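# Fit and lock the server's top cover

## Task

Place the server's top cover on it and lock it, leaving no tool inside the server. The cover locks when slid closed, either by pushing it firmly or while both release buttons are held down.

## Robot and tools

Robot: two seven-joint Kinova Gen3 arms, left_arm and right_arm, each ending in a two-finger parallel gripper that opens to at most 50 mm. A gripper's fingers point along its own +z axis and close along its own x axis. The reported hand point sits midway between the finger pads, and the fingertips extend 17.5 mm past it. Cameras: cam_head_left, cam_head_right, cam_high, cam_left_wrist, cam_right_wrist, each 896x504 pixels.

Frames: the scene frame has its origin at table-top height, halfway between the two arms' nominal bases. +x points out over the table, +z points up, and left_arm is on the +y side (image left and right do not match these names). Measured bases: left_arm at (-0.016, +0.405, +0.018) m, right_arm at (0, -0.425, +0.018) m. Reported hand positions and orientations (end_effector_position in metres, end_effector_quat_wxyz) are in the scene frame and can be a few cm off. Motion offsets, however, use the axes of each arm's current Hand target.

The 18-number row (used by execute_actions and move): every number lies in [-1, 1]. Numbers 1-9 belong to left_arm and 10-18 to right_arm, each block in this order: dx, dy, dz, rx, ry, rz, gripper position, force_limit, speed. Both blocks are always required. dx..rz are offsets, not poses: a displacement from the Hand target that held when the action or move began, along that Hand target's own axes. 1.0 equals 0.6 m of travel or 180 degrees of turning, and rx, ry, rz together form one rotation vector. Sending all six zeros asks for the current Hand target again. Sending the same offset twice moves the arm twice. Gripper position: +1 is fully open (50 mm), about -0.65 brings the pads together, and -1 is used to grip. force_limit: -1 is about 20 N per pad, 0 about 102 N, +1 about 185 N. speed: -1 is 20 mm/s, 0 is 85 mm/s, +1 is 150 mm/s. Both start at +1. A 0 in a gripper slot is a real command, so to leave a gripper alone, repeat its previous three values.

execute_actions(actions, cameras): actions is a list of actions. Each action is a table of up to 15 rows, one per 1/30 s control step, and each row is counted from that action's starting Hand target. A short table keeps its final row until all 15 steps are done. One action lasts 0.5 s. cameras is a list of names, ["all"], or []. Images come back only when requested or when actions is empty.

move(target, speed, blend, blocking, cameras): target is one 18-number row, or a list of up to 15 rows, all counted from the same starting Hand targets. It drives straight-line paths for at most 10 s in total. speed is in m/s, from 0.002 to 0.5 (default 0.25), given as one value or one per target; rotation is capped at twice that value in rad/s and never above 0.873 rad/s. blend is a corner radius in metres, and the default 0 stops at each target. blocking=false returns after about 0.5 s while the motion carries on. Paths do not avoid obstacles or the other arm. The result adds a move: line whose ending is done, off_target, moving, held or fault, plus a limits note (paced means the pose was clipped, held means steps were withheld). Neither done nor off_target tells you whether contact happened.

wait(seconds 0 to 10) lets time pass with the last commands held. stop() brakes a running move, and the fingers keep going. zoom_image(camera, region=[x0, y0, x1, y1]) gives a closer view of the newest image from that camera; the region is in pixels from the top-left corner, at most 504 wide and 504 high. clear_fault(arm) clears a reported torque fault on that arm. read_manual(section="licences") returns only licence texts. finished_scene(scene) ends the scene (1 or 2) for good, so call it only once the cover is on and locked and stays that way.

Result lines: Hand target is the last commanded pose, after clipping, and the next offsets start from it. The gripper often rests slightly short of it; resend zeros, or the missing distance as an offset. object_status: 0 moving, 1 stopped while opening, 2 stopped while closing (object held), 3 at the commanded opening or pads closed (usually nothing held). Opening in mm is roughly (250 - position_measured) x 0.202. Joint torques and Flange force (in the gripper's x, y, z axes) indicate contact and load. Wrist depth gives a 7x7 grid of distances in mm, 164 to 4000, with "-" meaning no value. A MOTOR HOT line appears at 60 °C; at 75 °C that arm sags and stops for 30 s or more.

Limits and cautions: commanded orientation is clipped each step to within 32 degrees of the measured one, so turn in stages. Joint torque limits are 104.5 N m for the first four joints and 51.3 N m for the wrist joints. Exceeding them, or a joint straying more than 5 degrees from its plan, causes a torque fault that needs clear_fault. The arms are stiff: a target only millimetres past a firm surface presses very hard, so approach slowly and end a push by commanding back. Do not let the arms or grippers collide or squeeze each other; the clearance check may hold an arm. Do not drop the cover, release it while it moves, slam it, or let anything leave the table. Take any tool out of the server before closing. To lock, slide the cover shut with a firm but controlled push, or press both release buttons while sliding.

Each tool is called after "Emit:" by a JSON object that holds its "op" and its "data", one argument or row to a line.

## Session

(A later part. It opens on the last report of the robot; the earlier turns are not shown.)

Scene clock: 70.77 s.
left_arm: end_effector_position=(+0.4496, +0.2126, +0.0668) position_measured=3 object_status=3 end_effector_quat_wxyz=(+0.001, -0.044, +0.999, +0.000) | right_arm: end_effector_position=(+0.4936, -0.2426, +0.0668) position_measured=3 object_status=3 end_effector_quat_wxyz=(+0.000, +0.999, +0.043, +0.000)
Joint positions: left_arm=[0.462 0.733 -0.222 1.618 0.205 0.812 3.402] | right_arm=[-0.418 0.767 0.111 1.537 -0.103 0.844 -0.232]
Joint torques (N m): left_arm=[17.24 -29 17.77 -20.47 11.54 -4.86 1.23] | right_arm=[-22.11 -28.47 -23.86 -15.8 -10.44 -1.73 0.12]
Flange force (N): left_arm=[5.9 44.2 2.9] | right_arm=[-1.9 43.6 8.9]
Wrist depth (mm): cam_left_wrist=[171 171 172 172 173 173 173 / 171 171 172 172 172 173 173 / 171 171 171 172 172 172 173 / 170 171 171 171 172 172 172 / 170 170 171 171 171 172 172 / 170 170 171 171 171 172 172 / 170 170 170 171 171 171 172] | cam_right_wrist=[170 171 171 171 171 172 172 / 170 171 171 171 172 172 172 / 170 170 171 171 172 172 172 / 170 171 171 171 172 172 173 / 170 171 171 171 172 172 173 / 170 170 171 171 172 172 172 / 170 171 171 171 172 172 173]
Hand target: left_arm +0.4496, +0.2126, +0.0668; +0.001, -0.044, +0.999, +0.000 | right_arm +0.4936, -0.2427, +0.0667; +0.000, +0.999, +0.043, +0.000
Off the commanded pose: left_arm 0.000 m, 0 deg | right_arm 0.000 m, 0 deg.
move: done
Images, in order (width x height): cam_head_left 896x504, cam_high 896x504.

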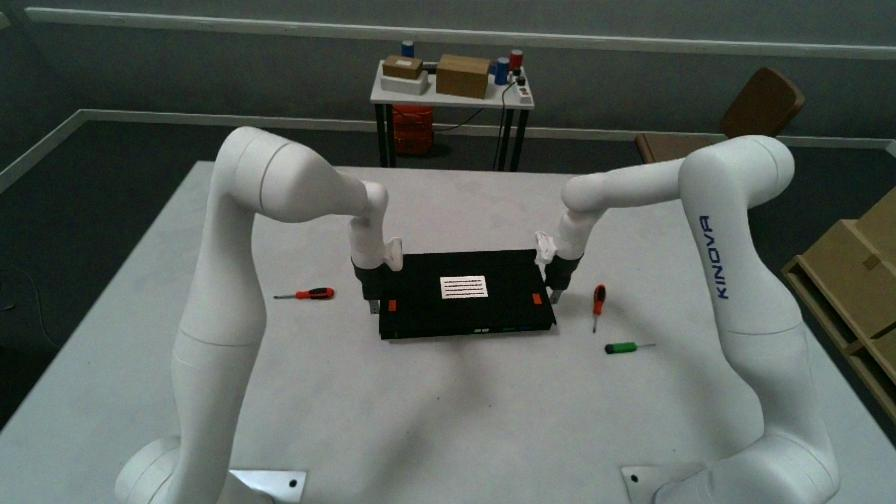

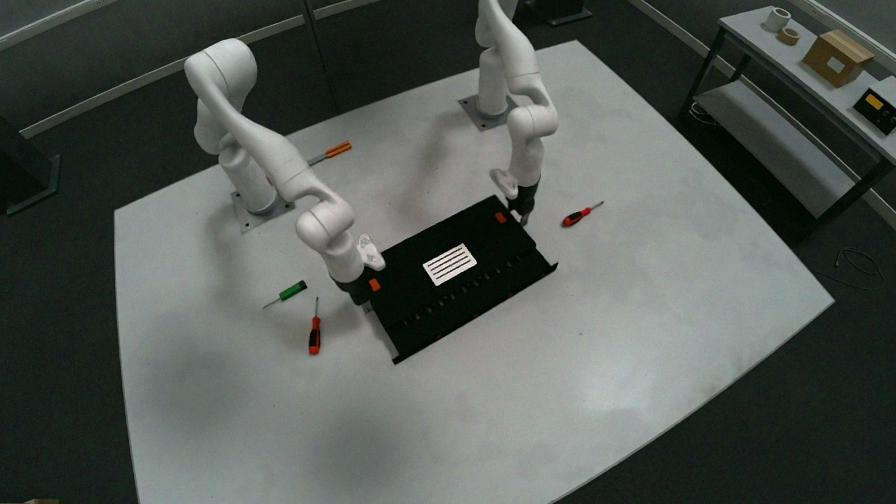

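Emit:
{"op": "zoom_image", "data": {
  "camera": "cam_high",
  "region": [370, 300, 410, 350]
}}

Emit:
{"op": "zoom_image", "data": {
  "camera": "cam_high",
  "region": [520, 225, 560, 275]
}}

Scaled by 10.080 from the camera's 896x504 image, which has a finer 1280x720 frame.

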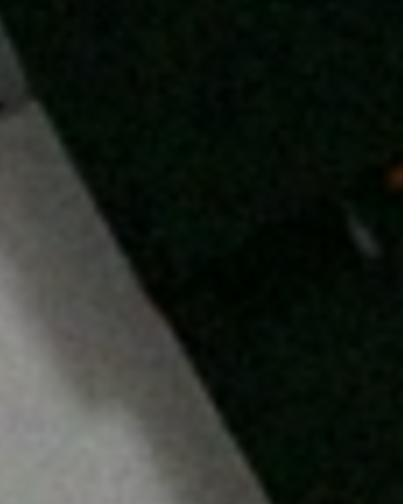

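Scaled by 10.080 from the camera's 896x504 image, which has a finer 1280x720 frame.

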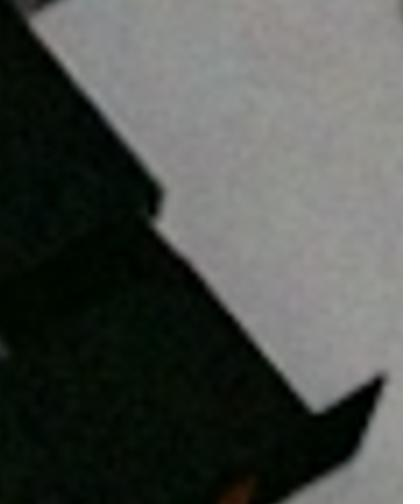

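Emit:
{"op": "zoom_image", "data": {
  "camera": "cam_head_left",
  "region": [365, 310, 415, 350]
}}

Emit:
{"op": "zoom_image", "data": {
  "camera": "cam_head_left",
  "region": [530, 300, 580, 340]
}}

Scaled by 10.080 from the camera's 896x504 image, which has a finer 1280x720 frame.

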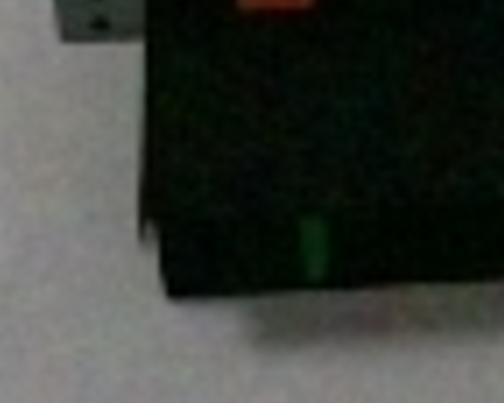

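Scaled by 10.080 from the camera's 896x504 image, which has a finer 1280x720 frame.

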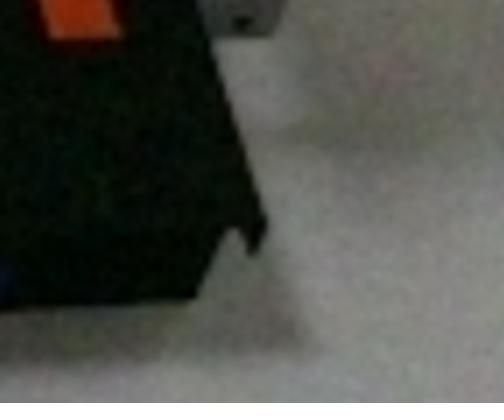

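Emit:
{"op": "move", "data": {
  "target": [0,0,0.0045,0,0,0,1,0,0,0,0,0.0045,0,0,0,1,0,0],
  "speed": 0.03
}}

Scene clock: 73.93 s.
left_arm: end_effector_position=(+0.4496, +0.2126, +0.0641) position_measured=3 object_status=3 end_effector_quat_wxyz=(+0.001, -0.044, +0.999, +0.000) | right_arm: end_effector_position=(+0.4936, -0.2426, +0.0641) position_measured=3 object_status=3 end_effector_quat_wxyz=(+0.000, +0.999, +0.043, +0.000)
Joint positions: left_arm=[0.462 0.737 -0.221 1.62 0.206 0.806 3.401] | right_arm=[-0.418 0.771 0.111 1.539 -0.104 0.838 -0.232]
Joint torques (N m): left_arm=[18.06 -27.77 18.92 -20.89 12.08 -5.77 1.35] | right_arm=[-21.58 -27.99 -23.39 -14.9 -10.14 -1.16 0.14]
Flange force (N): left_arm=[6.7 46.6 -1.6] | right_arm=[-1.1 42.3 8.8]
Wrist depth (mm): cam_left_wrist=[170 171 171 172 172 173 174 / 170 170 171 172 172 173 174 / 170 170 171 171 172 173 173 / 169 170 171 171 172 173 173 / 169 170 170 171 171 172 173 / 169 169 170 171 171 172 172 / 169 169 170 170 171 171 172] | cam_right_wrist=[171 171 171 171 172 172 172 / 171 171 171 171 172 172 172 / 171 171 171 171 172 172 172 / 171 171 171 172 172 172 172 / 171 171 171 172 172 172 172 / 171 171 172 172 172 172 172 / 171 171 171 172 172 172 172]
Hand target: left_arm +0.4496, +0.2126, +0.0641; +0.001, -0.044, +0.999, +0.000 | right_arm +0.4936, -0.2427, +0.0640; +0.000, +0.999, +0.043, +0.000
Off the commanded pose: left_arm 0.000 m, 0 deg | right_arm 0.000 m, 0 deg.
move: done

Emit:
{"op": "move", "data": {
  "target": [0,0.0013,0,0,0,0,1,0,0,0,-0.0013,0,0,0,0,1,0,0],
  "speed": 0.03
}}

Scene clock: 74.87 s.
left_arm: end_effector_position=(+0.4495, +0.2133, +0.0641) position_measured=3 object_status=3 end_effector_quat_wxyz=(+0.000, -0.044, +0.999, +0.000) | right_arm: end_effector_position=(+0.4935, -0.2419, +0.0640) position_measured=3 object_status=3 end_effector_quat_wxyz=(+0.000, +0.999, +0.043, +0.000)
Joint positions: left_arm=[0.46 0.737 -0.221 1.621 0.206 0.805 3.399] | right_arm=[-0.419 0.772 0.111 1.538 -0.104 0.838 -0.233]
Joint torques (N m): left_arm=[15.67 -28.95 15.9 -19.99 10.48 -4.91 1.13] | right_arm=[-25.12 -28.34 -27.3 -16.29 -12.18 -1.93 -0.22]
Flange force (N): left_arm=[6.2 40.6 3.0] | right_arm=[-1.4 50.1 7.9]
Wrist depth (mm): cam_left_wrist=[171 171 171 172 173 173 174 / 170 171 171 171 172 173 174 / 170 170 171 172 172 173 174 / 169 170 171 171 172 173 173 / 169 170 170 171 171 172 173 / 169 169 170 170 171 172 172 / 169 169 170 170 171 172 172] | cam_right_wrist=[171 171 171 172 171 172 172 / 171 171 172 172 172 172 172 / 171 171 171 171 172 172 172 / 171 171 171 172 172 172 172 / 171 171 171 172 171 172 172 / 171 171 172 171 172 172 172 / 171 171 171 172 172 172 172]
Hand target: left_arm +0.4495, +0.2133, +0.0641; +0.001, -0.044, +0.999, +0.000 | right_arm +0.4936, -0.2419, +0.0640; +0.000, +0.999, +0.043, +0.000
Off the commanded pose: left_arm 0.000 m, 0 deg | right_arm 0.000 m, 0 deg.
move: done

Emit:
{"op": "move", "data": {
  "target": [0,-0.0006,0.005,0,0,0,1,0,0,0,0.0006,0.005,0,0,0,1,0,0],
  "speed": 0.025
}}

Scene clock: 75.80 s.
left_arm: end_effector_position=(+0.4496, +0.2130, +0.0611) position_measured=3 object_status=3 end_effector_quat_wxyz=(+0.001, -0.044, +0.999, +0.000) | right_arm: end_effector_position=(+0.4936, -0.2422, +0.0611) position_measured=3 object_status=3 end_effector_quat_wxyz=(+0.000, +0.999, +0.043, +0.000)
Joint positions: left_arm=[0.46 0.742 -0.22 1.623 0.208 0.798 3.399] | right_arm=[-0.418 0.776 0.11 1.54 -0.104 0.831 -0.232]
Joint torques (N m): left_arm=[17.03 -27.99 17.67 -21.92 11.25 -6.5 0.93] | right_arm=[-22.83 -24.69 -25.17 -12.37 -11.32 -0.25 -0.56]
Flange force (N): left_arm=[9.9 45.1 -2.0] | right_arm=[2.1 45.3 3.5]
Wrist depth (mm): cam_left_wrist=[170 170 171 172 173 173 174 / 170 170 171 172 172 173 174 / 169 170 171 172 172 173 173 / 169 170 170 171 172 173 173 / 169 169 170 171 171 172 173 / 169 169 170 171 171 172 173 / 169 169 170 170 171 172 172] | cam_right_wrist=[171 171 171 172 172 172 172 / 171 171 171 171 172 172 172 / 171 171 172 172 172 172 172 / 171 171 171 171 172 172 172 / 171 171 172 172 172 172 172 / 171 171 171 171 172 172 172 / 171 171 171 172 172 172 172]
Hand target: left_arm +0.4496, +0.2130, +0.0611; +0.001, -0.044, +0.999, +0.000 | right_arm +0.4936, -0.2423, +0.0610; +0.000, +0.999, +0.043, +0.000
Off the commanded pose: left_arm 0.000 m, 0 deg | right_arm 0.000 m, 0 deg.
move: done

Emit:
{"op": "move", "data": {
  "target": [0.0008,0,0,0,0,-0.0006,1,0,0,0.0008,0,0,0,0,-0.0006,1,0,0],
  "speed": 0.025
}}

Scene clock: 76.97 s.
left_arm: end_effector_position=(+0.4491, +0.2129, +0.0611) position_measured=3 object_status=3 end_effector_quat_wxyz=(+0.001, -0.045, +0.999, +0.000) | right_arm: end_effector_position=(+0.4940, -0.2422, +0.0610) position_measured=3 object_status=3 end_effector_quat_wxyz=(+0.000, +0.999, +0.044, +0.000)
Joint positions: left_arm=[0.461 0.741 -0.22 1.625 0.208 0.798 3.401] | right_arm=[-0.418 0.777 0.11 1.539 -0.104 0.832 -0.23]
Joint torques (N m): left_arm=[17.58 -29.31 18.26 -20.59 11.62 -5.02 1.24] | right_arm=[-22.5 -28.59 -24.34 -15.98 -10.6 -1.83 0.02]
Flange force (N): left_arm=[5.4 44.8 2.6] | right_arm=[-2.4 44.7 8.7]
Wrist depth (mm): cam_left_wrist=[170 171 172 172 172 173 174 / 170 171 171 171 172 173 174 / 170 170 171 172 172 173 173 / 170 170 171 171 172 173 173 / 169 170 171 171 172 172 173 / 169 169 170 171 171 172 172 / 169 169 170 170 171 172 172] | cam_right_wrist=[171 171 171 171 172 172 172 / 171 171 171 171 172 172 172 / 171 171 171 171 172 172 172 / 171 171 171 172 172 172 172 / 171 171 171 172 172 172 172 / 171 171 171 172 172 172 172 / 171 171 172 172 172 172 172]
Hand target: left_arm +0.4491, +0.2130, +0.0611; +0.001, -0.045, +0.999, +0.000 | right_arm +0.4941, -0.2422, +0.0610; +0.000, +0.999, +0.044, +0.000
Off the commanded pose: left_arm 0.000 m, 0 deg | right_arm 0.000 m, 0 deg.
move: done

Emit:
{"op": "move", "data": {
  "target": [0,0,0.0058,0,0,0,1,0,0,0,0,0.0058,0,0,0,1,0,0],
  "speed": 0.03
}}

Scene clock: 77.77 s.
left_arm: end_effector_position=(+0.4491, +0.2130, +0.0576) position_measured=3 object_status=3 end_effector_quat_wxyz=(+0.001, -0.045, +0.999, +0.000) | right_arm: end_effector_position=(+0.4940, -0.2422, +0.0576) position_measured=3 object_status=3 end_effector_quat_wxyz=(+0.000, +0.999, +0.044, +0.000)
Joint positions: left_arm=[0.46 0.747 -0.219 1.627 0.21 0.79 3.399] | right_arm=[-0.417 0.783 0.109 1.541 -0.104 0.824 -0.23]
Joint torques (N m): left_arm=[17.45 -29.45 18.2 -20.49 11.44 -5.09 1.24] | right_arm=[-22.22 -28.81 -24.06 -15.88 -10.37 -1.85 0.04]
Flange force (N): left_arm=[5.0 44.3 2.4] | right_arm=[-2.1 44.0 8.9]
Wrist depth (mm): cam_left_wrist=[170 171 171 172 173 173 174 / 170 171 171 172 173 173 174 / 170 170 171 171 172 173 173 / 170 170 170 171 172 173 173 / 169 170 170 171 172 172 173 / 169 169 170 171 171 172 172 / 169 169 170 170 171 172 172] | cam_right_wrist=[171 171 171 171 171 172 172 / 171 171 171 172 171 172 172 / 171 171 171 171 172 172 172 / 171 171 171 171 172 172 172 / 171 171 171 171 172 172 172 / 171 171 171 172 172 172 172 / 171 171 171 172 172 172 172]
Hand target: left_arm +0.4491, +0.2130, +0.0576; +0.001, -0.045, +0.999, +0.000 | right_arm +0.4941, -0.2422, +0.0576; +0.000, +0.999, +0.044, +0.000
Off the commanded pose: left_arm 0.000 m, 0 deg | right_arm 0.000 m, 0 deg.
move: done

Emit:
{"op": "move", "data": {
  "target": [0,0,0.0034,0,0,0,1,0,0,0,0,0.0034,0,0,0,1,0,0],
  "speed": 0.025
}}

Scene clock: 78.53 s.
left_arm: end_effector_position=(+0.4491, +0.2129, +0.0556) position_measured=3 object_status=3 end_effector_quat_wxyz=(+0.001, -0.045, +0.999, +0.000) | right_arm: end_effector_position=(+0.4941, -0.2422, +0.0555) position_measured=3 object_status=3 end_effector_quat_wxyz=(+0.000, +0.999, +0.044, +0.000)
Joint positions: left_arm=[0.46 0.75 -0.218 1.628 0.211 0.785 3.398] | right_arm=[-0.417 0.786 0.108 1.542 -0.105 0.82 -0.23]
Joint torques (N m): left_arm=[17.44 -29.51 18.24 -20.53 11.42 -4.9 1.23] | right_arm=[-22.23 -28.71 -24.1 -15.78 -10.34 -1.71 0.01]
Flange force (N): left_arm=[5.5 44.5 2.8] | right_arm=[-2.3 44.1 8.9]
Wrist depth (mm): cam_left_wrist=[170 171 172 172 172 173 174 / 170 171 171 172 172 173 174 / 170 170 171 171 172 173 173 / 170 170 170 171 172 173 173 / 169 170 170 171 172 172 173 / 169 169 170 171 171 172 173 / 169 169 170 170 171 172 172] | cam_right_wrist=[171 171 171 171 172 172 172 / 171 171 171 172 172 172 172 / 171 171 171 172 171 172 172 / 171 171 171 172 172 172 172 / 171 171 172 172 172 172 172 / 171 171 171 172 172 172 172 / 171 171 171 172 172 172 172]
Hand target: left_arm +0.4491, +0.2129, +0.0556; +0.001, -0.045, +0.999, +0.000 | right_arm +0.4941, -0.2422, +0.0555; +0.000, +0.999, +0.044, +0.000
Off the commanded pose: left_arm 0.000 m, 0 deg | right_arm 0.000 m, 0 deg.
move: done

Emit:
{"op": "move", "data": {
  "target": [0,0,0.0034,0,0,0,1,0,0,0,0,0.0034,0,0,0,1,0,0],
  "speed": 0.025
}}

Scene clock: 79.33 s.
left_arm: end_effector_position=(+0.4491, +0.2130, +0.0535) position_measured=3 object_status=3 end_effector_quat_wxyz=(+0.001, -0.045, +0.999, +0.000) | right_arm: end_effector_position=(+0.4941, -0.2422, +0.0535) position_measured=3 object_status=3 end_effector_quat_wxyz=(+0.000, +0.999, +0.044, +0.000)
Joint positions: left_arm=[0.459 0.754 -0.217 1.629 0.212 0.78 3.397] | right_arm=[-0.417 0.789 0.108 1.543 -0.105 0.815 -0.229]
Joint torques (N m): left_arm=[17.48 -29.55 18.28 -20.54 11.43 -5.01 1.23] | right_arm=[-22.18 -26.94 -24.16 -15.68 -10.29 -2.49 -0.07]
Flange force (N): left_arm=[5.4 44.5 2.5] | right_arm=[-3.3 44.4 4.1]
Wrist depth (mm): cam_left_wrist=[170 171 171 172 173 173 174 / 170 171 171 171 172 173 173 / 170 170 171 172 172 173 173 / 169 170 171 171 172 173 173 / 169 170 170 171 172 172 173 / 169 170 170 171 171 172 172 / 169 169 170 170 171 172 172] | cam_right_wrist=[171 171 171 171 172 172 172 / 171 171 171 172 172 172 172 / 171 171 171 172 172 172 172 / 171 171 171 172 172 172 172 / 171 171 171 172 172 172 172 / 171 171 171 172 172 172 172 / 171 171 171 171 172 172 172]
Hand target: left_arm +0.4491, +0.2130, +0.0535; +0.001, -0.045, +0.999, +0.000 | right_arm +0.4941, -0.2422, +0.0535; +0.000, +0.999, +0.044, +0.000
Off the commanded pose: left_arm 0.000 m, 0 deg | right_arm 0.000 m, 0 deg.
move: done

Emit:
{"op": "move", "data": {
  "target": [0,0,0.0014,0,0,0,1,0,0,0,0,0,0,0,0,1,0,0],
  "speed": 0.025,
  "cameras": ["cam_high","cam_head_left"]
}}

Emit:
{"op": "zoom_image", "data": {
  "camera": "cam_high",
  "region": [490, 180, 570, 280]
}}

Emit:
{"op": "zoom_image", "data": {
  "camera": "cam_high",
  "region": [350, 270, 450, 370]
}}

Scene clock: 80.20 s.
left_arm: end_effector_position=(+0.4491, +0.2129, +0.0527) position_measured=3 object_status=3 end_effector_quat_wxyz=(+0.001, -0.045, +0.999, +0.000) | right_arm: end_effector_position=(+0.4941, -0.2422, +0.0535) position_measured=3 object_status=3 end_effector_quat_wxyz=(+0.000, +0.999, +0.044, +0.000)
Joint positions: left_arm=[0.459 0.755 -0.217 1.63 0.212 0.778 3.397] | right_arm=[-0.417 0.789 0.108 1.543 -0.105 0.815 -0.229]
Joint torques (N m): left_arm=[17.52 -29.5 18.34 -20.6 11.41 -5.06 1.26] | right_arm=[-22.13 -26.85 -24.04 -15.54 -10.24 -2.31 -0.07]
Flange force (N): left_arm=[5.5 44.7 2.3] | right_arm=[-3.4 44.3 4.3]
Wrist depth (mm): cam_left_wrist=[170 171 171 172 172 173 174 / 170 170 171 172 172 173 173 / 170 170 171 171 172 173 173 / 169 170 171 171 172 173 173 / 169 170 170 171 171 172 173 / 169 170 170 171 171 172 172 / 169 169 170 170 171 171 172] | cam_right_wrist=[171 171 172 172 172 172 172 / 171 171 171 172 172 172 172 / 171 171 172 171 172 172 172 / 171 171 171 172 172 172 172 / 171 171 172 172 172 172 172 / 171 171 172 172 172 172 172 / 171 171 172 171 172 172 172]
Hand target: left_arm +0.4491, +0.2129, +0.0527; +0.001, -0.045, +0.999, +0.000 | right_arm +0.4941, -0.2422, +0.0535; +0.000, +0.999, +0.044, +0.000
Off the commanded pose: left_arm 0.000 m, 0 deg | right_arm 0.000 m, 0 deg.
move: done
Images, in order (width x height): cam_head_left 896x504, cam_high 896x504.

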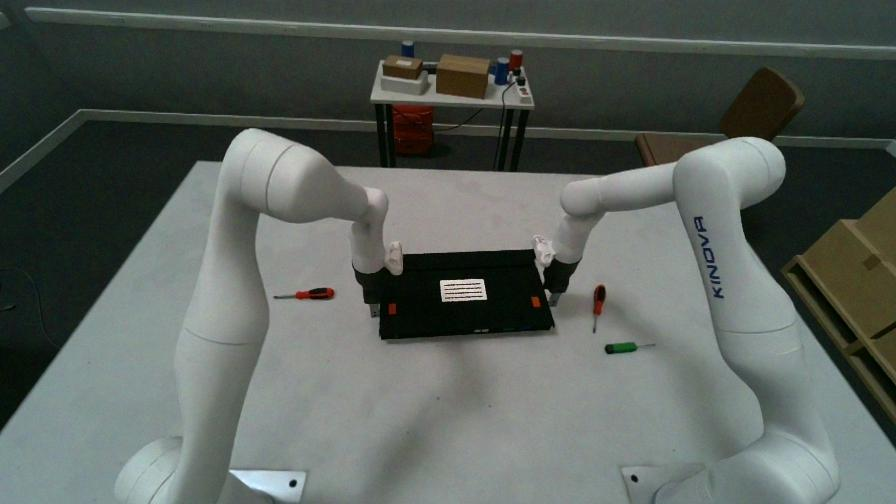

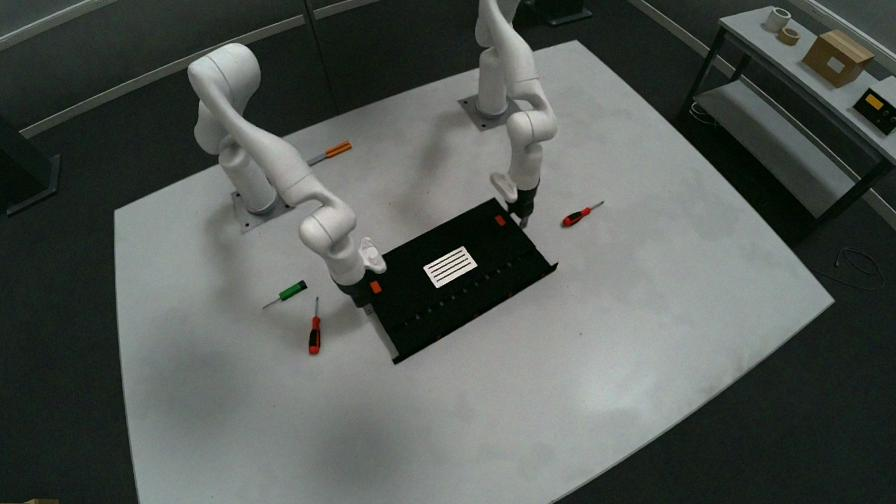

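Scaled by 5.040 from the camera's 896x504 image, which has a finer 1280x720 frame.

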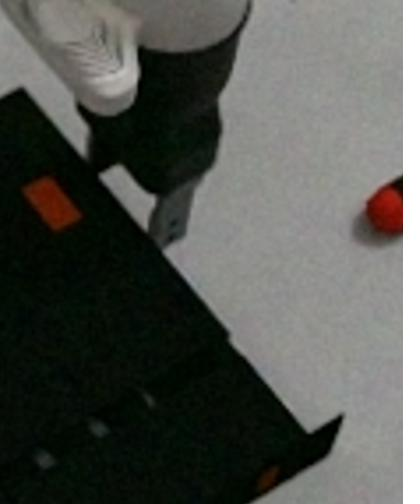

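Scaled by 5.040 from the camera's 896x504 image, which has a finer 1280x720 frame.

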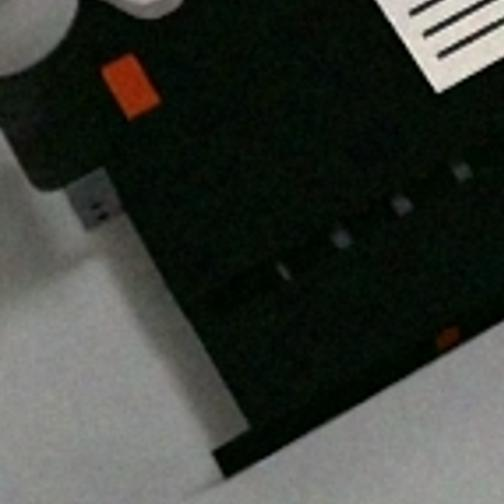

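Emit:
{"op": "move", "data": {
  "target": [0,0,0.0014,0,0,0,1,0,0,0,0,0.0005,0,0,0,1,0,0],
  "speed": 0.025
}}

Scene clock: 81.03 s.
left_arm: end_effector_position=(+0.4491, +0.2129, +0.0519) position_measured=3 object_status=3 end_effector_quat_wxyz=(+0.001, -0.045, +0.999, +0.000) | right_arm: end_effector_position=(+0.4940, -0.2422, +0.0532) position_measured=3 object_status=3 end_effector_quat_wxyz=(+0.000, +0.999, +0.044, +0.000)
Joint positions: left_arm=[0.459 0.757 -0.216 1.631 0.213 0.776 3.397] | right_arm=[-0.417 0.79 0.108 1.544 -0.105 0.814 -0.229]
Joint torques (N m): left_arm=[17.71 -23.77 18.9 -20.06 11.65 -6.65 1.38] | right_arm=[-22.02 -28.82 -23.89 -16.09 -10.26 -2.01 -0.07]
Flange force (N): left_arm=[8.7 47.1 -11.8] | right_arm=[-2.9 44.0 8.5]
Wrist depth (mm): cam_left_wrist=[171 171 171 172 172 173 173 / 171 171 171 172 172 173 173 / 170 171 171 171 172 173 173 / 170 170 171 172 171 172 173 / 170 170 171 171 171 172 172 / 169 170 170 171 171 172 172 / 169 170 170 170 171 171 172] | cam_right_wrist=[170 171 171 172 172 172 173 / 171 171 172 172 172 173 173 / 171 171 172 172 172 172 173 / 171 171 171 172 172 172 173 / 171 171 172 172 172 172 173 / 171 171 171 172 172 172 173 / 171 171 172 172 172 172 173]
Hand target: left_arm +0.4491, +0.2129, +0.0519; +0.001, -0.045, +0.999, +0.000 | right_arm +0.4940, -0.2422, +0.0532; +0.000, +0.999, +0.044, +0.000
Off the commanded pose: left_arm 0.000 m, 0 deg | right_arm 0.000 m, 0 deg.
move: done

Emit:
{"op": "move", "data": {
  "target": [0,0,-0.0012,0,0,0,1,0,0,0,0,0.0008,0,0,0,1,0,0],
  "speed": 0.025
}}

Scene clock: 82.10 s.
left_arm: end_effector_position=(+0.4491, +0.2129, +0.0525) position_measured=3 object_status=3 end_effector_quat_wxyz=(+0.000, -0.045, +0.999, +0.000) | right_arm: end_effector_position=(+0.4941, -0.2422, +0.0527) position_measured=3 object_status=3 end_effector_quat_wxyz=(+0.000, +0.999, +0.044, +0.000)
Joint positions: left_arm=[0.459 0.756 -0.216 1.63 0.212 0.778 3.397] | right_arm=[-0.417 0.791 0.108 1.544 -0.105 0.813 -0.229]
Joint torques (N m): left_arm=[17.62 -29.55 18.49 -20.3 11.33 -4.79 1.24] | right_arm=[-22.22 -22.37 -24.53 -14.15 -10.59 -2.63 -0.36]
Flange force (N): left_arm=[4.9 44.6 2.8] | right_arm=[-4.6 45.4 -4.8]
Wrist depth (mm): cam_left_wrist=[171 171 172 172 172 173 173 / 171 171 172 172 172 173 173 / 170 171 171 172 172 172 173 / 170 170 171 171 172 172 172 / 170 170 171 171 172 172 173 / 170 170 171 171 171 172 172 / 170 170 170 171 171 171 172] | cam_right_wrist=[171 171 171 172 172 172 173 / 171 171 172 172 172 173 173 / 170 171 171 172 172 172 173 / 170 171 171 172 172 173 173 / 171 171 171 172 172 173 173 / 171 171 171 172 172 173 173 / 171 171 172 172 172 172 173]
Hand target: left_arm +0.4491, +0.2129, +0.0526; +0.001, -0.045, +0.999, +0.000 | right_arm +0.4941, -0.2422, +0.0527; +0.000, +0.999, +0.044, +0.000
Off the commanded pose: left_arm 0.000 m, 0 deg | right_arm 0.000 m, 0 deg.
move: done

Emit:
{"op": "move", "data": {
  "target": [
    [0,0,0,0,0,0,1,0,0,0,0,-0.0007,0,0,0,1,0,0],
    [-0.0067,0,0,0,0,0,1,0,0,0.0067,0,-0.0007,0,0,0,1,0,0]
  ],
  "speed": 0.025,
  "blend": [0.001,0]
}}

Scene clock: 84.07 s.
left_arm: end_effector_position=(+0.4530, +0.2133, +0.0525) position_measured=3 object_status=3 end_effector_quat_wxyz=(+0.000, -0.045, +0.999, +0.000) | right_arm: end_effector_position=(+0.4980, -0.2418, +0.0531) position_measured=3 object_status=3 end_effector_quat_wxyz=(+0.000, +0.999, +0.044, +0.000)
Joint positions: left_arm=[0.454 0.761 -0.217 1.617 0.212 0.785 3.395] | right_arm=[-0.414 0.797 0.108 1.528 -0.105 0.823 -0.228]
Joint torques (N m): left_arm=[16.97 -31.41 17.62 -22.81 11.24 -6.08 1.15] | right_arm=[-21.92 -27.43 -24.01 -16.08 -10.72 -2.19 -0.36]
Flange force (N): left_arm=[9.4 44.9 4.5] | right_arm=[-5.1 44.7 5.5]
Wrist depth (mm): cam_left_wrist=[171 171 171 172 172 173 173 / 171 171 172 172 172 173 173 / 170 171 171 172 172 172 173 / 170 170 170 171 172 172 173 / 170 170 170 171 171 172 172 / 169 170 170 171 171 172 172 / 170 170 170 171 171 171 172] | cam_right_wrist=[171 171 171 172 172 172 173 / 171 171 171 172 172 172 173 / 171 171 171 172 172 172 173 / 171 171 171 172 172 172 173 / 171 171 171 172 172 173 173 / 171 171 172 172 172 172 173 / 171 171 172 172 172 172 173]
Hand target: left_arm +0.4531, +0.2133, +0.0526; +0.001, -0.045, +0.999, +0.000 | right_arm +0.4981, -0.2418, +0.0531; +0.000, +0.999, +0.044, +0.000
Off the commanded pose: left_arm 0.000 m, 0 deg | right_arm 0.000 m, 0 deg.
move: done; blend cut to 0.0002 m at target 1

Emit:
{"op": "move", "data": {
  "target": [-0.005,0,0,0,0,0,1,0,0,0.005,0,0,0,0,0,1,0,0],
  "speed": 0.025
}}

Scene clock: 84.87 s.
left_arm: end_effector_position=(+0.4561, +0.2136, +0.0526) position_measured=3 object_status=3 end_effector_quat_wxyz=(+0.001, -0.045, +0.999, +0.000) | right_arm: end_effector_position=(+0.5010, -0.2416, +0.0531) position_measured=3 object_status=3 end_effector_quat_wxyz=(+0.000, +0.999, +0.044, +0.000)
Joint positions: left_arm=[0.451 0.766 -0.216 1.606 0.211 0.791 3.394] | right_arm=[-0.412 0.802 0.108 1.517 -0.105 0.829 -0.226]
Joint torques (N m): left_arm=[16.28 -31.29 16.86 -24.77 11.16 -7.4 1.16] | right_arm=[-21.24 -26.64 -23.05 -18.85 -10.42 -4.59 -0.4]
Flange force (N): left_arm=[14.7 45.8 2.5] | right_arm=[-12.8 45.2 0.6]
Wrist depth (mm): cam_left_wrist=[171 171 172 172 173 173 173 / 171 171 171 172 172 173 173 / 170 171 171 171 172 172 173 / 170 170 171 171 172 172 173 / 170 170 171 171 172 172 172 / 170 170 170 171 171 172 172 / 169 170 170 170 171 172 172] | cam_right_wrist=[171 171 171 172 172 172 172 / 171 171 171 172 172 172 173 / 171 171 171 172 172 172 173 / 171 171 171 172 172 172 173 / 171 171 172 172 172 173 173 / 171 171 171 172 172 172 173 / 171 171 171 172 172 172 173]
Hand target: left_arm +0.4561, +0.2136, +0.0526; +0.001, -0.045, +0.999, +0.000 | right_arm +0.5010, -0.2416, +0.0531; +0.000, +0.999, +0.044, +0.000
Off the commanded pose: left_arm 0.000 m, 0 deg | right_arm 0.000 m, 0 deg.
move: done

Emit:
{"op": "move", "data": {
  "target": [
    [0.0017,0,0,0,0,0,1,0,0,-0.0017,0,0,0,0,0,1,0,0],
    [0.0017,0.03,0,0,0,0,1,0,0,-0.0017,0.03,0,0,0,0,1,0,0],
    [0.0017,0.03,-0.079,0,0,0,1,0,0,-0.0017,0.03,-0.07817,0,0,0,1,0,0],
    [0.02872,-0.01598,-0.079,0,0,0.50089,1,0,0,-0.03102,-0.01812,-0.07817,0,0,-0.49978,1,0,0]
  ],
  "speed": [0.03,0.07,0.2,0.44],
  "blend": [0.0005,0.003,0.015,0],
  "cameras": ["cam_left_wrist","cam_right_wrist","cam_high"]
}}

Scene clock: 89.17 s.
left_arm: end_effector_position=(+0.4397, +0.2025, +0.0999) position_measured=3 object_status=3 end_effector_quat_wxyz=(+0.001, +0.676, +0.737, +0.000) | right_arm: end_effector_position=(+0.4816, -0.2324, +0.1000) position_measured=3 object_status=3 end_effector_quat_wxyz=(+0.000, +0.676, +0.737, +0.000)
Joint positions: left_arm=[0.231 0.669 0.189 1.621 -0.154 0.865 2.156] | right_arm=[-0.201 0.716 -0.297 1.528 0.241 0.935 1.036]
Joint torques (N m): left_arm=[0.62 -19.73 0.79 -7.24 0.08 -0.21 -0.15] | right_arm=[0.27 -22.31 -2.05 -9.41 0.32 0.36 -0.14]
Flange force (N): left_arm=[1.0 -0.2 -2.0] | right_arm=[-1.5 -5.6 4.9]
Wrist depth (mm): cam_left_wrist=[267 268 267 268 269 270 270 / 266 267 267 268 268 269 269 / 265 266 267 267 268 269 269 / 219 219 220 267 267 269 268 / 219 219 220 266 267 267 268 / 218 219 219 266 266 267 268 / 218 219 220 265 265 266 267] | cam_right_wrist=[264 264 265 265 267 267 268 / 264 264 265 266 266 267 268 / 264 265 265 220 220 221 268 / 264 264 265 219 220 220 221 / 264 264 266 219 220 220 221 / 263 264 265 219 220 220 220 / 263 264 265 219 220 220 221]
Hand target: left_arm +0.4398, +0.2025, +0.1000; +0.001, +0.676, +0.737, +0.000 | right_arm +0.4816, -0.2324, +0.1000; +0.000, +0.676, +0.737, +0.000
Off the commanded pose: left_arm 0.000 m, 0 deg | right_arm 0.000 m, 0 deg.
move: done
Images, in order (width x height): cam_high 896x504, cam_left_wrist 896x504, cam_right_wrist 896x504.

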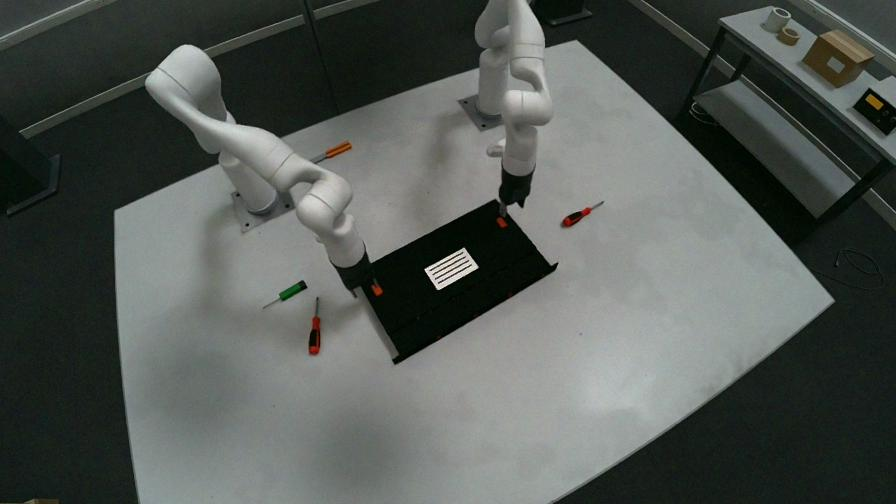

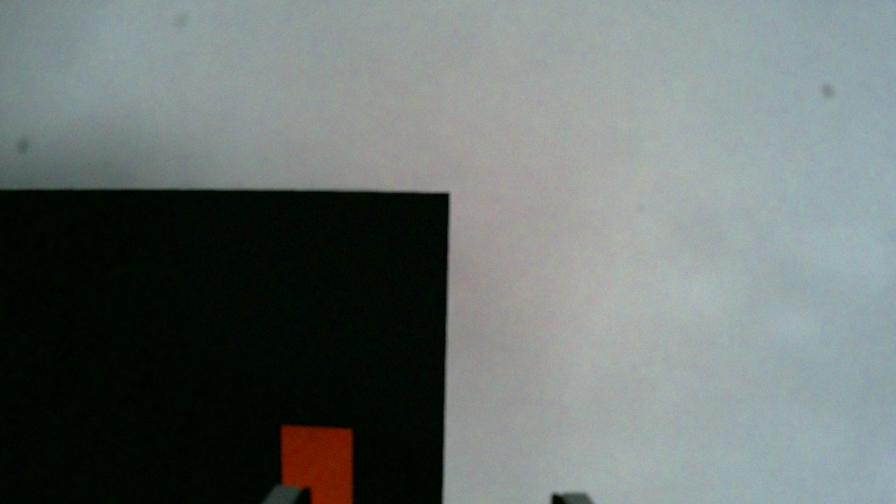

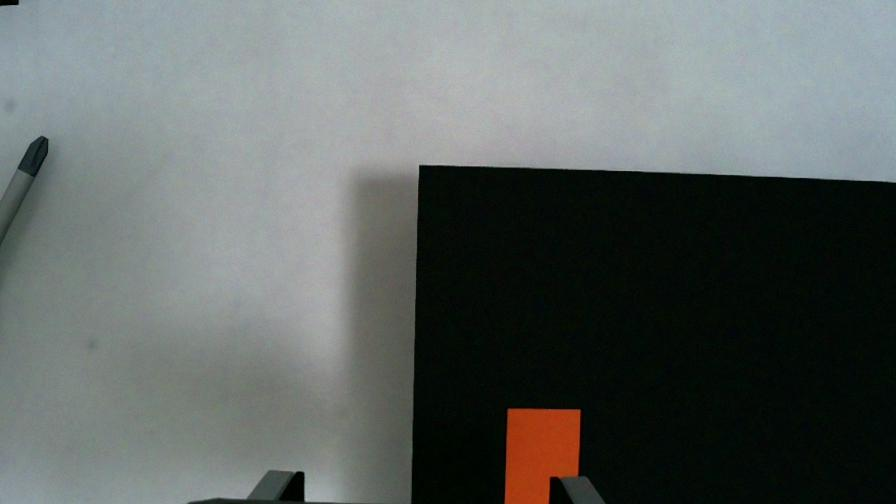

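Emit:
{"op": "move", "data": {
  "target": [
    [0,0,0.0525,0,0,0,1,0,0,-0.0022,0,0.0525,0,0,0,1,0,0],
    [0,0,0.068,0,0,0,1,0,0,-0.0022,0,0.068,0,0,0,1,0,0]
  ],
  "speed": [0.15,0.03],
  "blend": [0.001,0],
  "cameras": ["cam_left_wrist","cam_right_wrist"]
}}

Scene clock: 91.20 s.
left_arm: end_effector_position=(+0.4398, +0.2025, +0.0592) position_measured=3 object_status=3 end_effector_quat_wxyz=(+0.001, +0.676, +0.737, +0.000) | right_arm: end_effector_position=(+0.4817, -0.2337, +0.0593) position_measured=3 object_status=3 end_effector_quat_wxyz=(+0.000, +0.676, +0.737, +0.000)
Joint positions: left_arm=[0.24 0.735 0.175 1.653 -0.168 0.766 2.168] | right_arm=[-0.207 0.777 -0.281 1.563 0.265 0.839 1.02]
Joint torques (N m): left_arm=[0.41 -15.62 0.23 -5.59 -0.15 -0.61 -0.25] | right_arm=[0.4 -17.57 -1.26 -7.23 0.57 -0.16 -0.22]
Flange force (N): left_arm=[1.8 -2.8 -11.8] | right_arm=[-1.8 -7.2 -6.4]
Wrist depth (mm): cam_left_wrist=[226 227 227 228 228 228 229 / 226 227 227 227 228 228 229 / 226 226 181 227 227 227 228 / 179 179 180 180 227 227 228 / 179 179 179 180 226 227 228 / 179 179 179 226 226 227 227 / 178 179 179 225 226 226 227] | cam_right_wrist=[223 224 225 225 226 227 227 / 223 224 225 225 226 226 227 / 224 224 225 179 180 180 180 / 223 224 225 179 179 180 180 / 223 224 225 179 179 180 180 / 224 224 224 179 179 180 180 / 224 224 225 179 184 179 180]
Hand target: left_arm +0.4398, +0.2025, +0.0592; +0.001, +0.676, +0.737, +0.000 | right_arm +0.4817, -0.2337, +0.0592; +0.000, +0.676, +0.737, +0.000
Off the commanded pose: left_arm 0.000 m, 0 deg | right_arm 0.000 m, 0 deg.
move: done
Images, in order (width x height): cam_left_wrist 896x504, cam_right_wrist 896x504.

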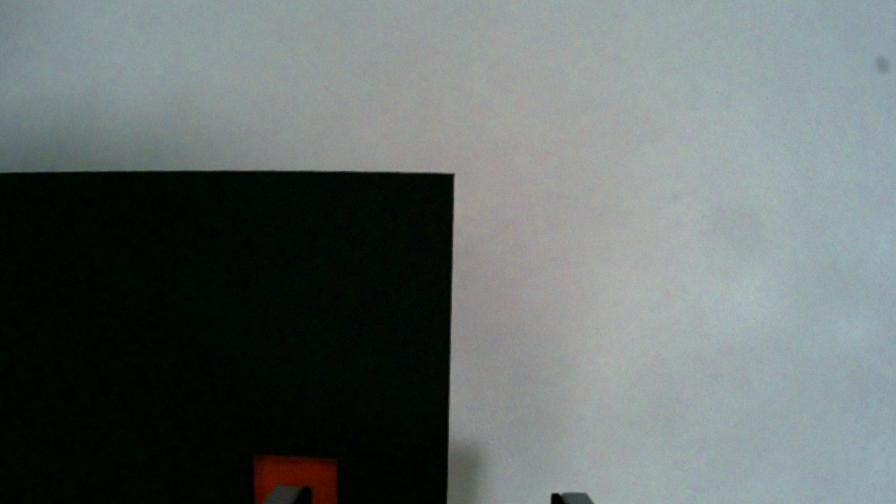

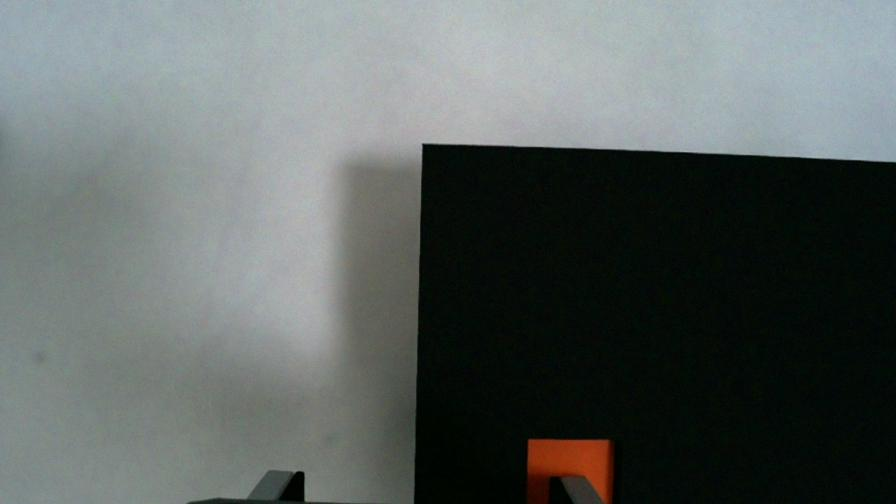

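Emit:
{"op": "move", "data": {
  "target": [0,0.01,0,0,0,0,1,0,0,0,0.01,0,0,0,0,1,0,0],
  "speed": 0.03
}}

Scene clock: 92.17 s.
left_arm: end_effector_position=(+0.4458, +0.2030, +0.0592) position_measured=3 object_status=3 end_effector_quat_wxyz=(+0.001, +0.676, +0.737, +0.000) | right_arm: end_effector_position=(+0.4876, -0.2332, +0.0592) position_measured=3 object_status=3 end_effector_quat_wxyz=(+0.000, +0.676, +0.737, +0.000)
Joint positions: left_arm=[0.236 0.744 0.175 1.633 -0.169 0.778 2.162] | right_arm=[-0.206 0.787 -0.281 1.541 0.264 0.852 1.026]
Joint torques (N m): left_arm=[-0.63 -16.24 -0.81 -7.15 -0.64 -1.45 -0.17] | right_arm=[1.01 -19.48 -0.72 -9.51 0.95 -0.75 -0.31]
Flange force (N): left_arm=[1.5 -6.3 -12.3] | right_arm=[-2.1 -11.7 -3.8]
Wrist depth (mm): cam_left_wrist=[226 227 227 227 228 228 229 / 226 226 227 227 228 228 229 / 179 180 180 227 227 228 229 / 179 179 180 180 226 227 228 / 179 179 179 180 226 227 227 / 178 179 179 226 226 226 227 / 178 178 182 225 225 226 226] | cam_right_wrist=[224 224 225 225 226 226 227 / 224 224 224 225 226 226 227 / 223 224 225 179 179 179 180 / 223 224 225 179 179 180 180 / 223 224 224 179 179 180 180 / 223 224 224 179 179 180 180 / 223 223 224 179 184 179 180]
Hand target: left_arm +0.4458, +0.2030, +0.0592; +0.001, +0.676, +0.737, +0.000 | right_arm +0.4877, -0.2332, +0.0592; +0.000, +0.676, +0.737, +0.000
Off the commanded pose: left_arm 0.000 m, 0 deg | right_arm 0.000 m, 0 deg.
move: done

Emit:
{"op": "move", "data": {
  "target": [0,0.0067,0,0,0,0,1,0,0,0,0.0067,0,0,0,0,1,0,0],
  "speed": 0.03,
  "cameras": ["cam_high"]
}}

Emit:
{"op": "zoom_image", "data": {
  "camera": "cam_high",
  "region": [490, 180, 570, 280]
}}

Emit:
{"op": "zoom_image", "data": {
  "camera": "cam_high",
  "region": [350, 270, 450, 370]
}}

Scene clock: 93.03 s.
left_arm: end_effector_position=(+0.4498, +0.2033, +0.0592) position_measured=3 object_status=3 end_effector_quat_wxyz=(+0.001, +0.676, +0.737, +0.000) | right_arm: end_effector_position=(+0.4916, -0.2329, +0.0592) position_measured=3 object_status=3 end_effector_quat_wxyz=(+0.000, +0.676, +0.737, +0.000)
Joint positions: left_arm=[0.233 0.75 0.176 1.62 -0.169 0.785 2.158] | right_arm=[-0.204 0.794 -0.281 1.525 0.264 0.86 1.03]
Joint torques (N m): left_arm=[-0.56 -16.41 -0.83 -7.37 -0.61 -1.69 -0.18] | right_arm=[1.07 -19.35 -0.62 -9.64 0.97 -0.87 -0.33]
Flange force (N): left_arm=[1.7 -6.3 -12.6] | right_arm=[-2.2 -12.4 -4.4]
Wrist depth (mm): cam_left_wrist=[226 227 228 228 228 229 229 / 226 227 227 227 228 228 228 / 179 180 180 227 227 228 228 / 179 179 179 180 227 227 228 / 179 179 180 180 227 227 227 / 178 179 179 226 226 226 227 / 178 178 183 225 225 226 226] | cam_right_wrist=[224 224 225 226 226 226 227 / 224 224 225 225 226 227 227 / 224 224 225 179 179 180 180 / 223 224 225 179 179 180 180 / 223 224 224 179 179 180 180 / 223 224 224 179 179 179 180 / 223 224 224 179 183 180 180]
Hand target: left_arm +0.4498, +0.2033, +0.0592; +0.001, +0.676, +0.737, +0.000 | right_arm +0.4916, -0.2329, +0.0592; +0.000, +0.676, +0.737, +0.000
Off the commanded pose: left_arm 0.000 m, 0 deg | right_arm 0.000 m, 0 deg.
move: done
Images, in order (width x height): cam_high 896x504.

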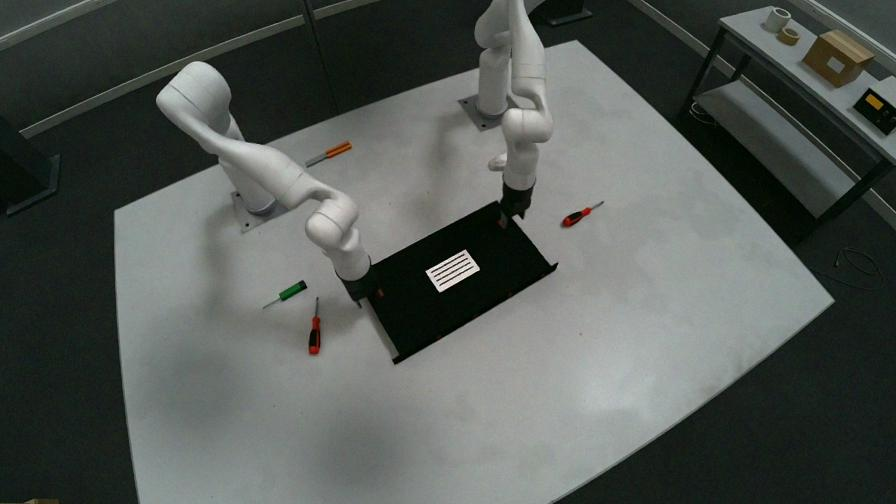

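Scaled by 5.040 from the camera's 896x504 image, which has a finer 1280x720 frame.

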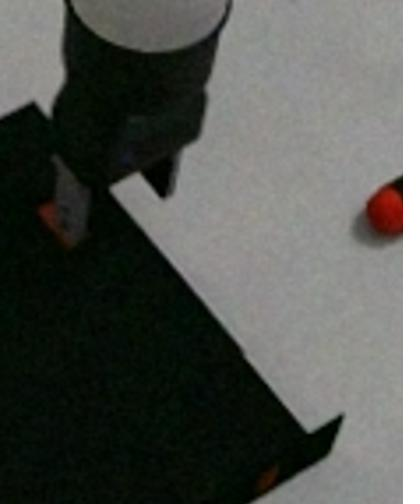

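Scaled by 5.040 from the camera's 896x504 image, which has a finer 1280x720 frame.

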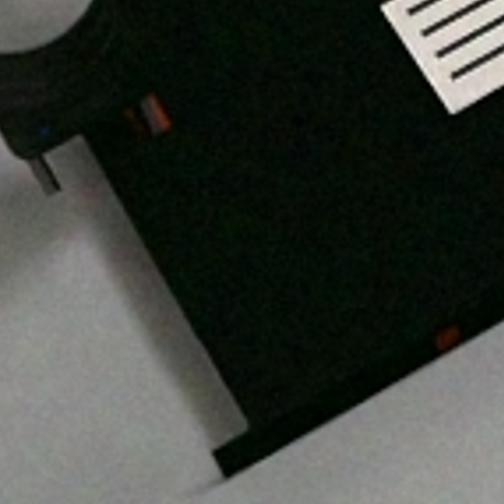

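Emit:
{"op": "move", "data": {
  "target": [0,0.005,0,0,0,0,1,0,0,0,0.005,0,0,0,0,1,0,0],
  "speed": 0.03
}}

Scene clock: 93.80 s.
left_arm: end_effector_position=(+0.4527, +0.2036, +0.0592) position_measured=3 object_status=3 end_effector_quat_wxyz=(+0.001, +0.676, +0.737, +0.000) | right_arm: end_effector_position=(+0.4946, -0.2326, +0.0592) position_measured=3 object_status=3 end_effector_quat_wxyz=(+0.000, +0.676, +0.737, +0.000)
Joint positions: left_arm=[0.231 0.755 0.176 1.61 -0.169 0.791 2.155] | right_arm=[-0.204 0.799 -0.281 1.514 0.264 0.867 1.034]
Joint torques (N m): left_arm=[-1.92 -16.91 -2.12 -10.62 -1.21 -3.69 0.13] | right_arm=[3.03 -21.66 1.4 -14.66 2.31 -3.91 -0.64]
Flange force (N): left_arm=[3.1 -13.4 -14.9] | right_arm=[-1.6 -21.5 -5.6]
Wrist depth (mm): cam_left_wrist=[226 227 227 227 228 229 229 / 225 226 227 227 227 228 229 / 179 180 180 226 227 227 228 / 179 179 180 180 227 227 228 / 179 179 179 180 226 226 227 / 178 179 179 225 226 226 227 / 178 178 183 225 226 226 226] | cam_right_wrist=[224 224 224 225 226 226 227 / 223 224 224 225 225 226 227 / 223 224 224 179 179 180 180 / 223 224 224 179 179 180 180 / 223 223 224 178 179 179 180 / 223 224 224 178 179 179 179 / 223 223 224 178 183 179 180]
Hand target: left_arm +0.4528, +0.2036, +0.0592; +0.001, +0.676, +0.737, +0.000 | right_arm +0.4946, -0.2326, +0.0592; +0.000, +0.676, +0.737, +0.000
Off the commanded pose: left_arm 0.000 m, 0 deg | right_arm 0.000 m, 0 deg.
move: done

Emit:
{"op": "wait", "data": {
  "seconds": 0.1,
  "cameras": ["cam_high","cam_left_wrist","cam_right_wrist"]
}}

Emit:
{"op": "zoom_image", "data": {
  "camera": "cam_high",
  "region": [515, 225, 565, 285]
}}

Emit:
{"op": "zoom_image", "data": {
  "camera": "cam_high",
  "region": [370, 290, 420, 350]
}}

Scene clock: 94.07 s.
left_arm: end_effector_position=(+0.4528, +0.2036, +0.0592) position_measured=3 object_status=3 end_effector_quat_wxyz=(+0.001, +0.676, +0.737, +0.000) | right_arm: end_effector_position=(+0.4946, -0.2326, +0.0592) position_measured=3 object_status=3 end_effector_quat_wxyz=(+0.000, +0.676, +0.737, +0.000)
Joint positions: left_arm=[0.231 0.755 0.176 1.61 -0.169 0.791 2.155] | right_arm=[-0.204 0.799 -0.281 1.514 0.264 0.867 1.034]
Joint torques (N m): left_arm=[-2.03 -16.77 -2.28 -10.9 -1.26 -3.96 0.06] | right_arm=[3.14 -21.49 1.51 -15.08 2.36 -4.14 -0.68]
Flange force (N): left_arm=[3.2 -14.2 -15.6] | right_arm=[-1.9 -22.9 -6.1]
Wrist depth (mm): cam_left_wrist=[226 227 227 227 228 228 229 / 226 226 227 227 227 228 229 / 179 180 180 227 227 227 228 / 179 179 180 180 227 228 227 / 179 179 179 180 226 227 227 / 178 179 179 225 226 226 227 / 178 178 183 225 225 226 226] | cam_right_wrist=[223 224 225 225 226 226 227 / 223 224 225 225 226 226 227 / 223 223 225 178 179 180 180 / 223 223 224 179 179 180 180 / 223 224 225 178 179 180 180 / 223 223 224 178 179 180 180 / 223 223 224 178 183 179 179]
Hand target: left_arm +0.4528, +0.2036, +0.0592; +0.001, +0.676, +0.737, +0.000 | right_arm +0.4946, -0.2326, +0.0592; +0.000, +0.676, +0.737, +0.000
Tool commands: left_gripper/position=+1.0 left_gripper/force_limit=+0.0 left_gripper/speed=+0.0 right_gripper/position=+1.0 right_gripper/force_limit=+0.0 right_gripper/speed=+0.0
Off the commanded pose: left_arm 0.000 m, 0 deg | right_arm 0.000 m, 0 deg.
wait: 0.10 s; at rest from the start
Images, in order (width x height): cam_high 896x504, cam_left_wrist 896x504, cam_right_wrist 896x504.

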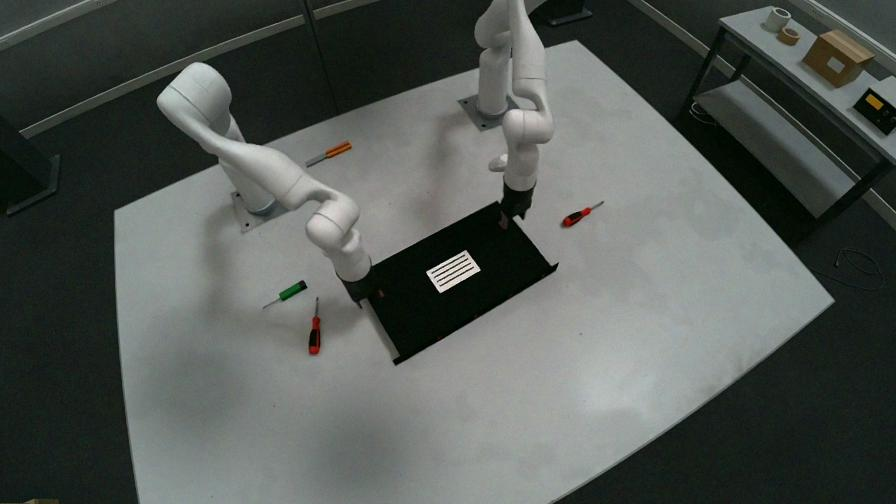

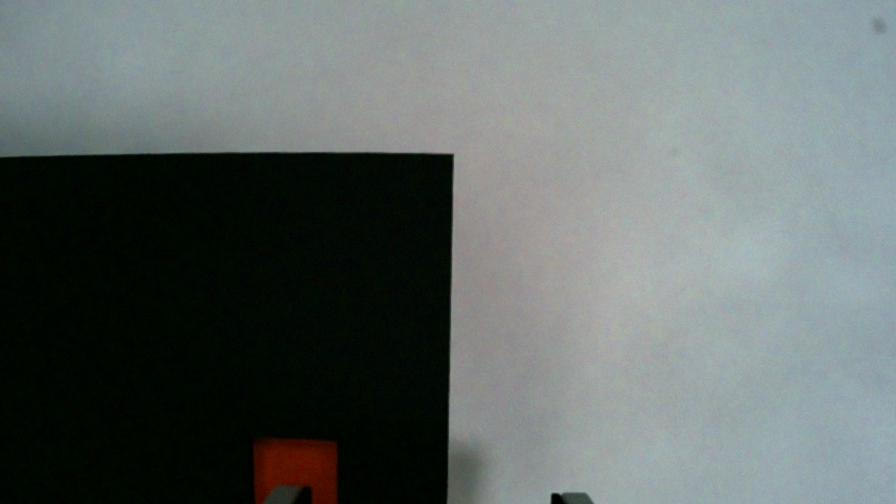

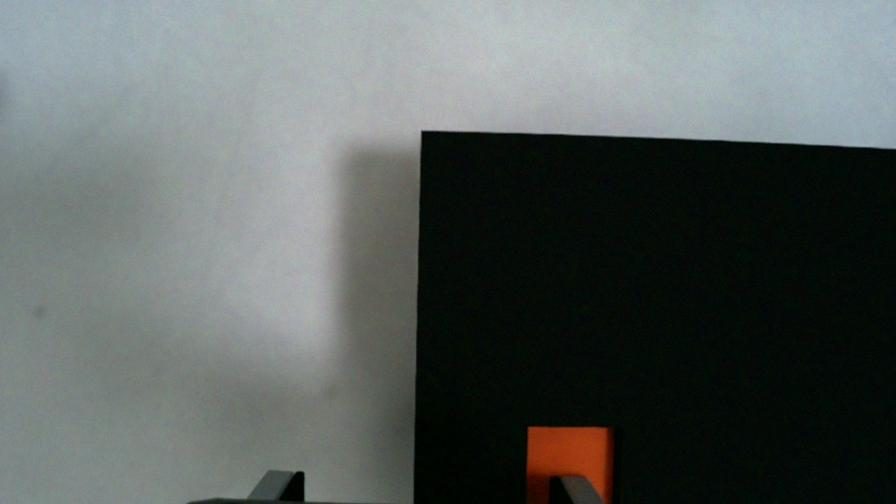

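Scaled by 8.400 from the camera's 896x504 image, which has a finer 1280x720 frame.

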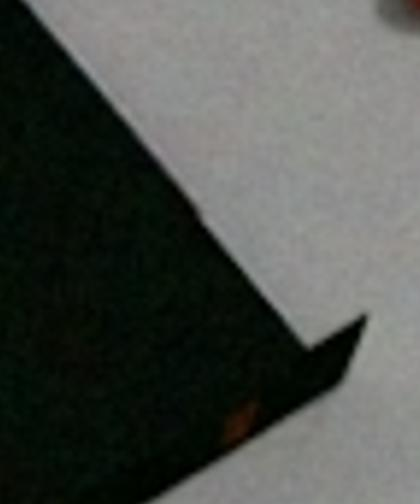

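Scaled by 8.400 from the camera's 896x504 image, which has a finer 1280x720 frame.

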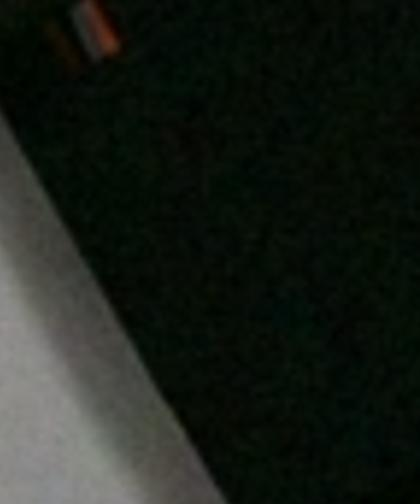

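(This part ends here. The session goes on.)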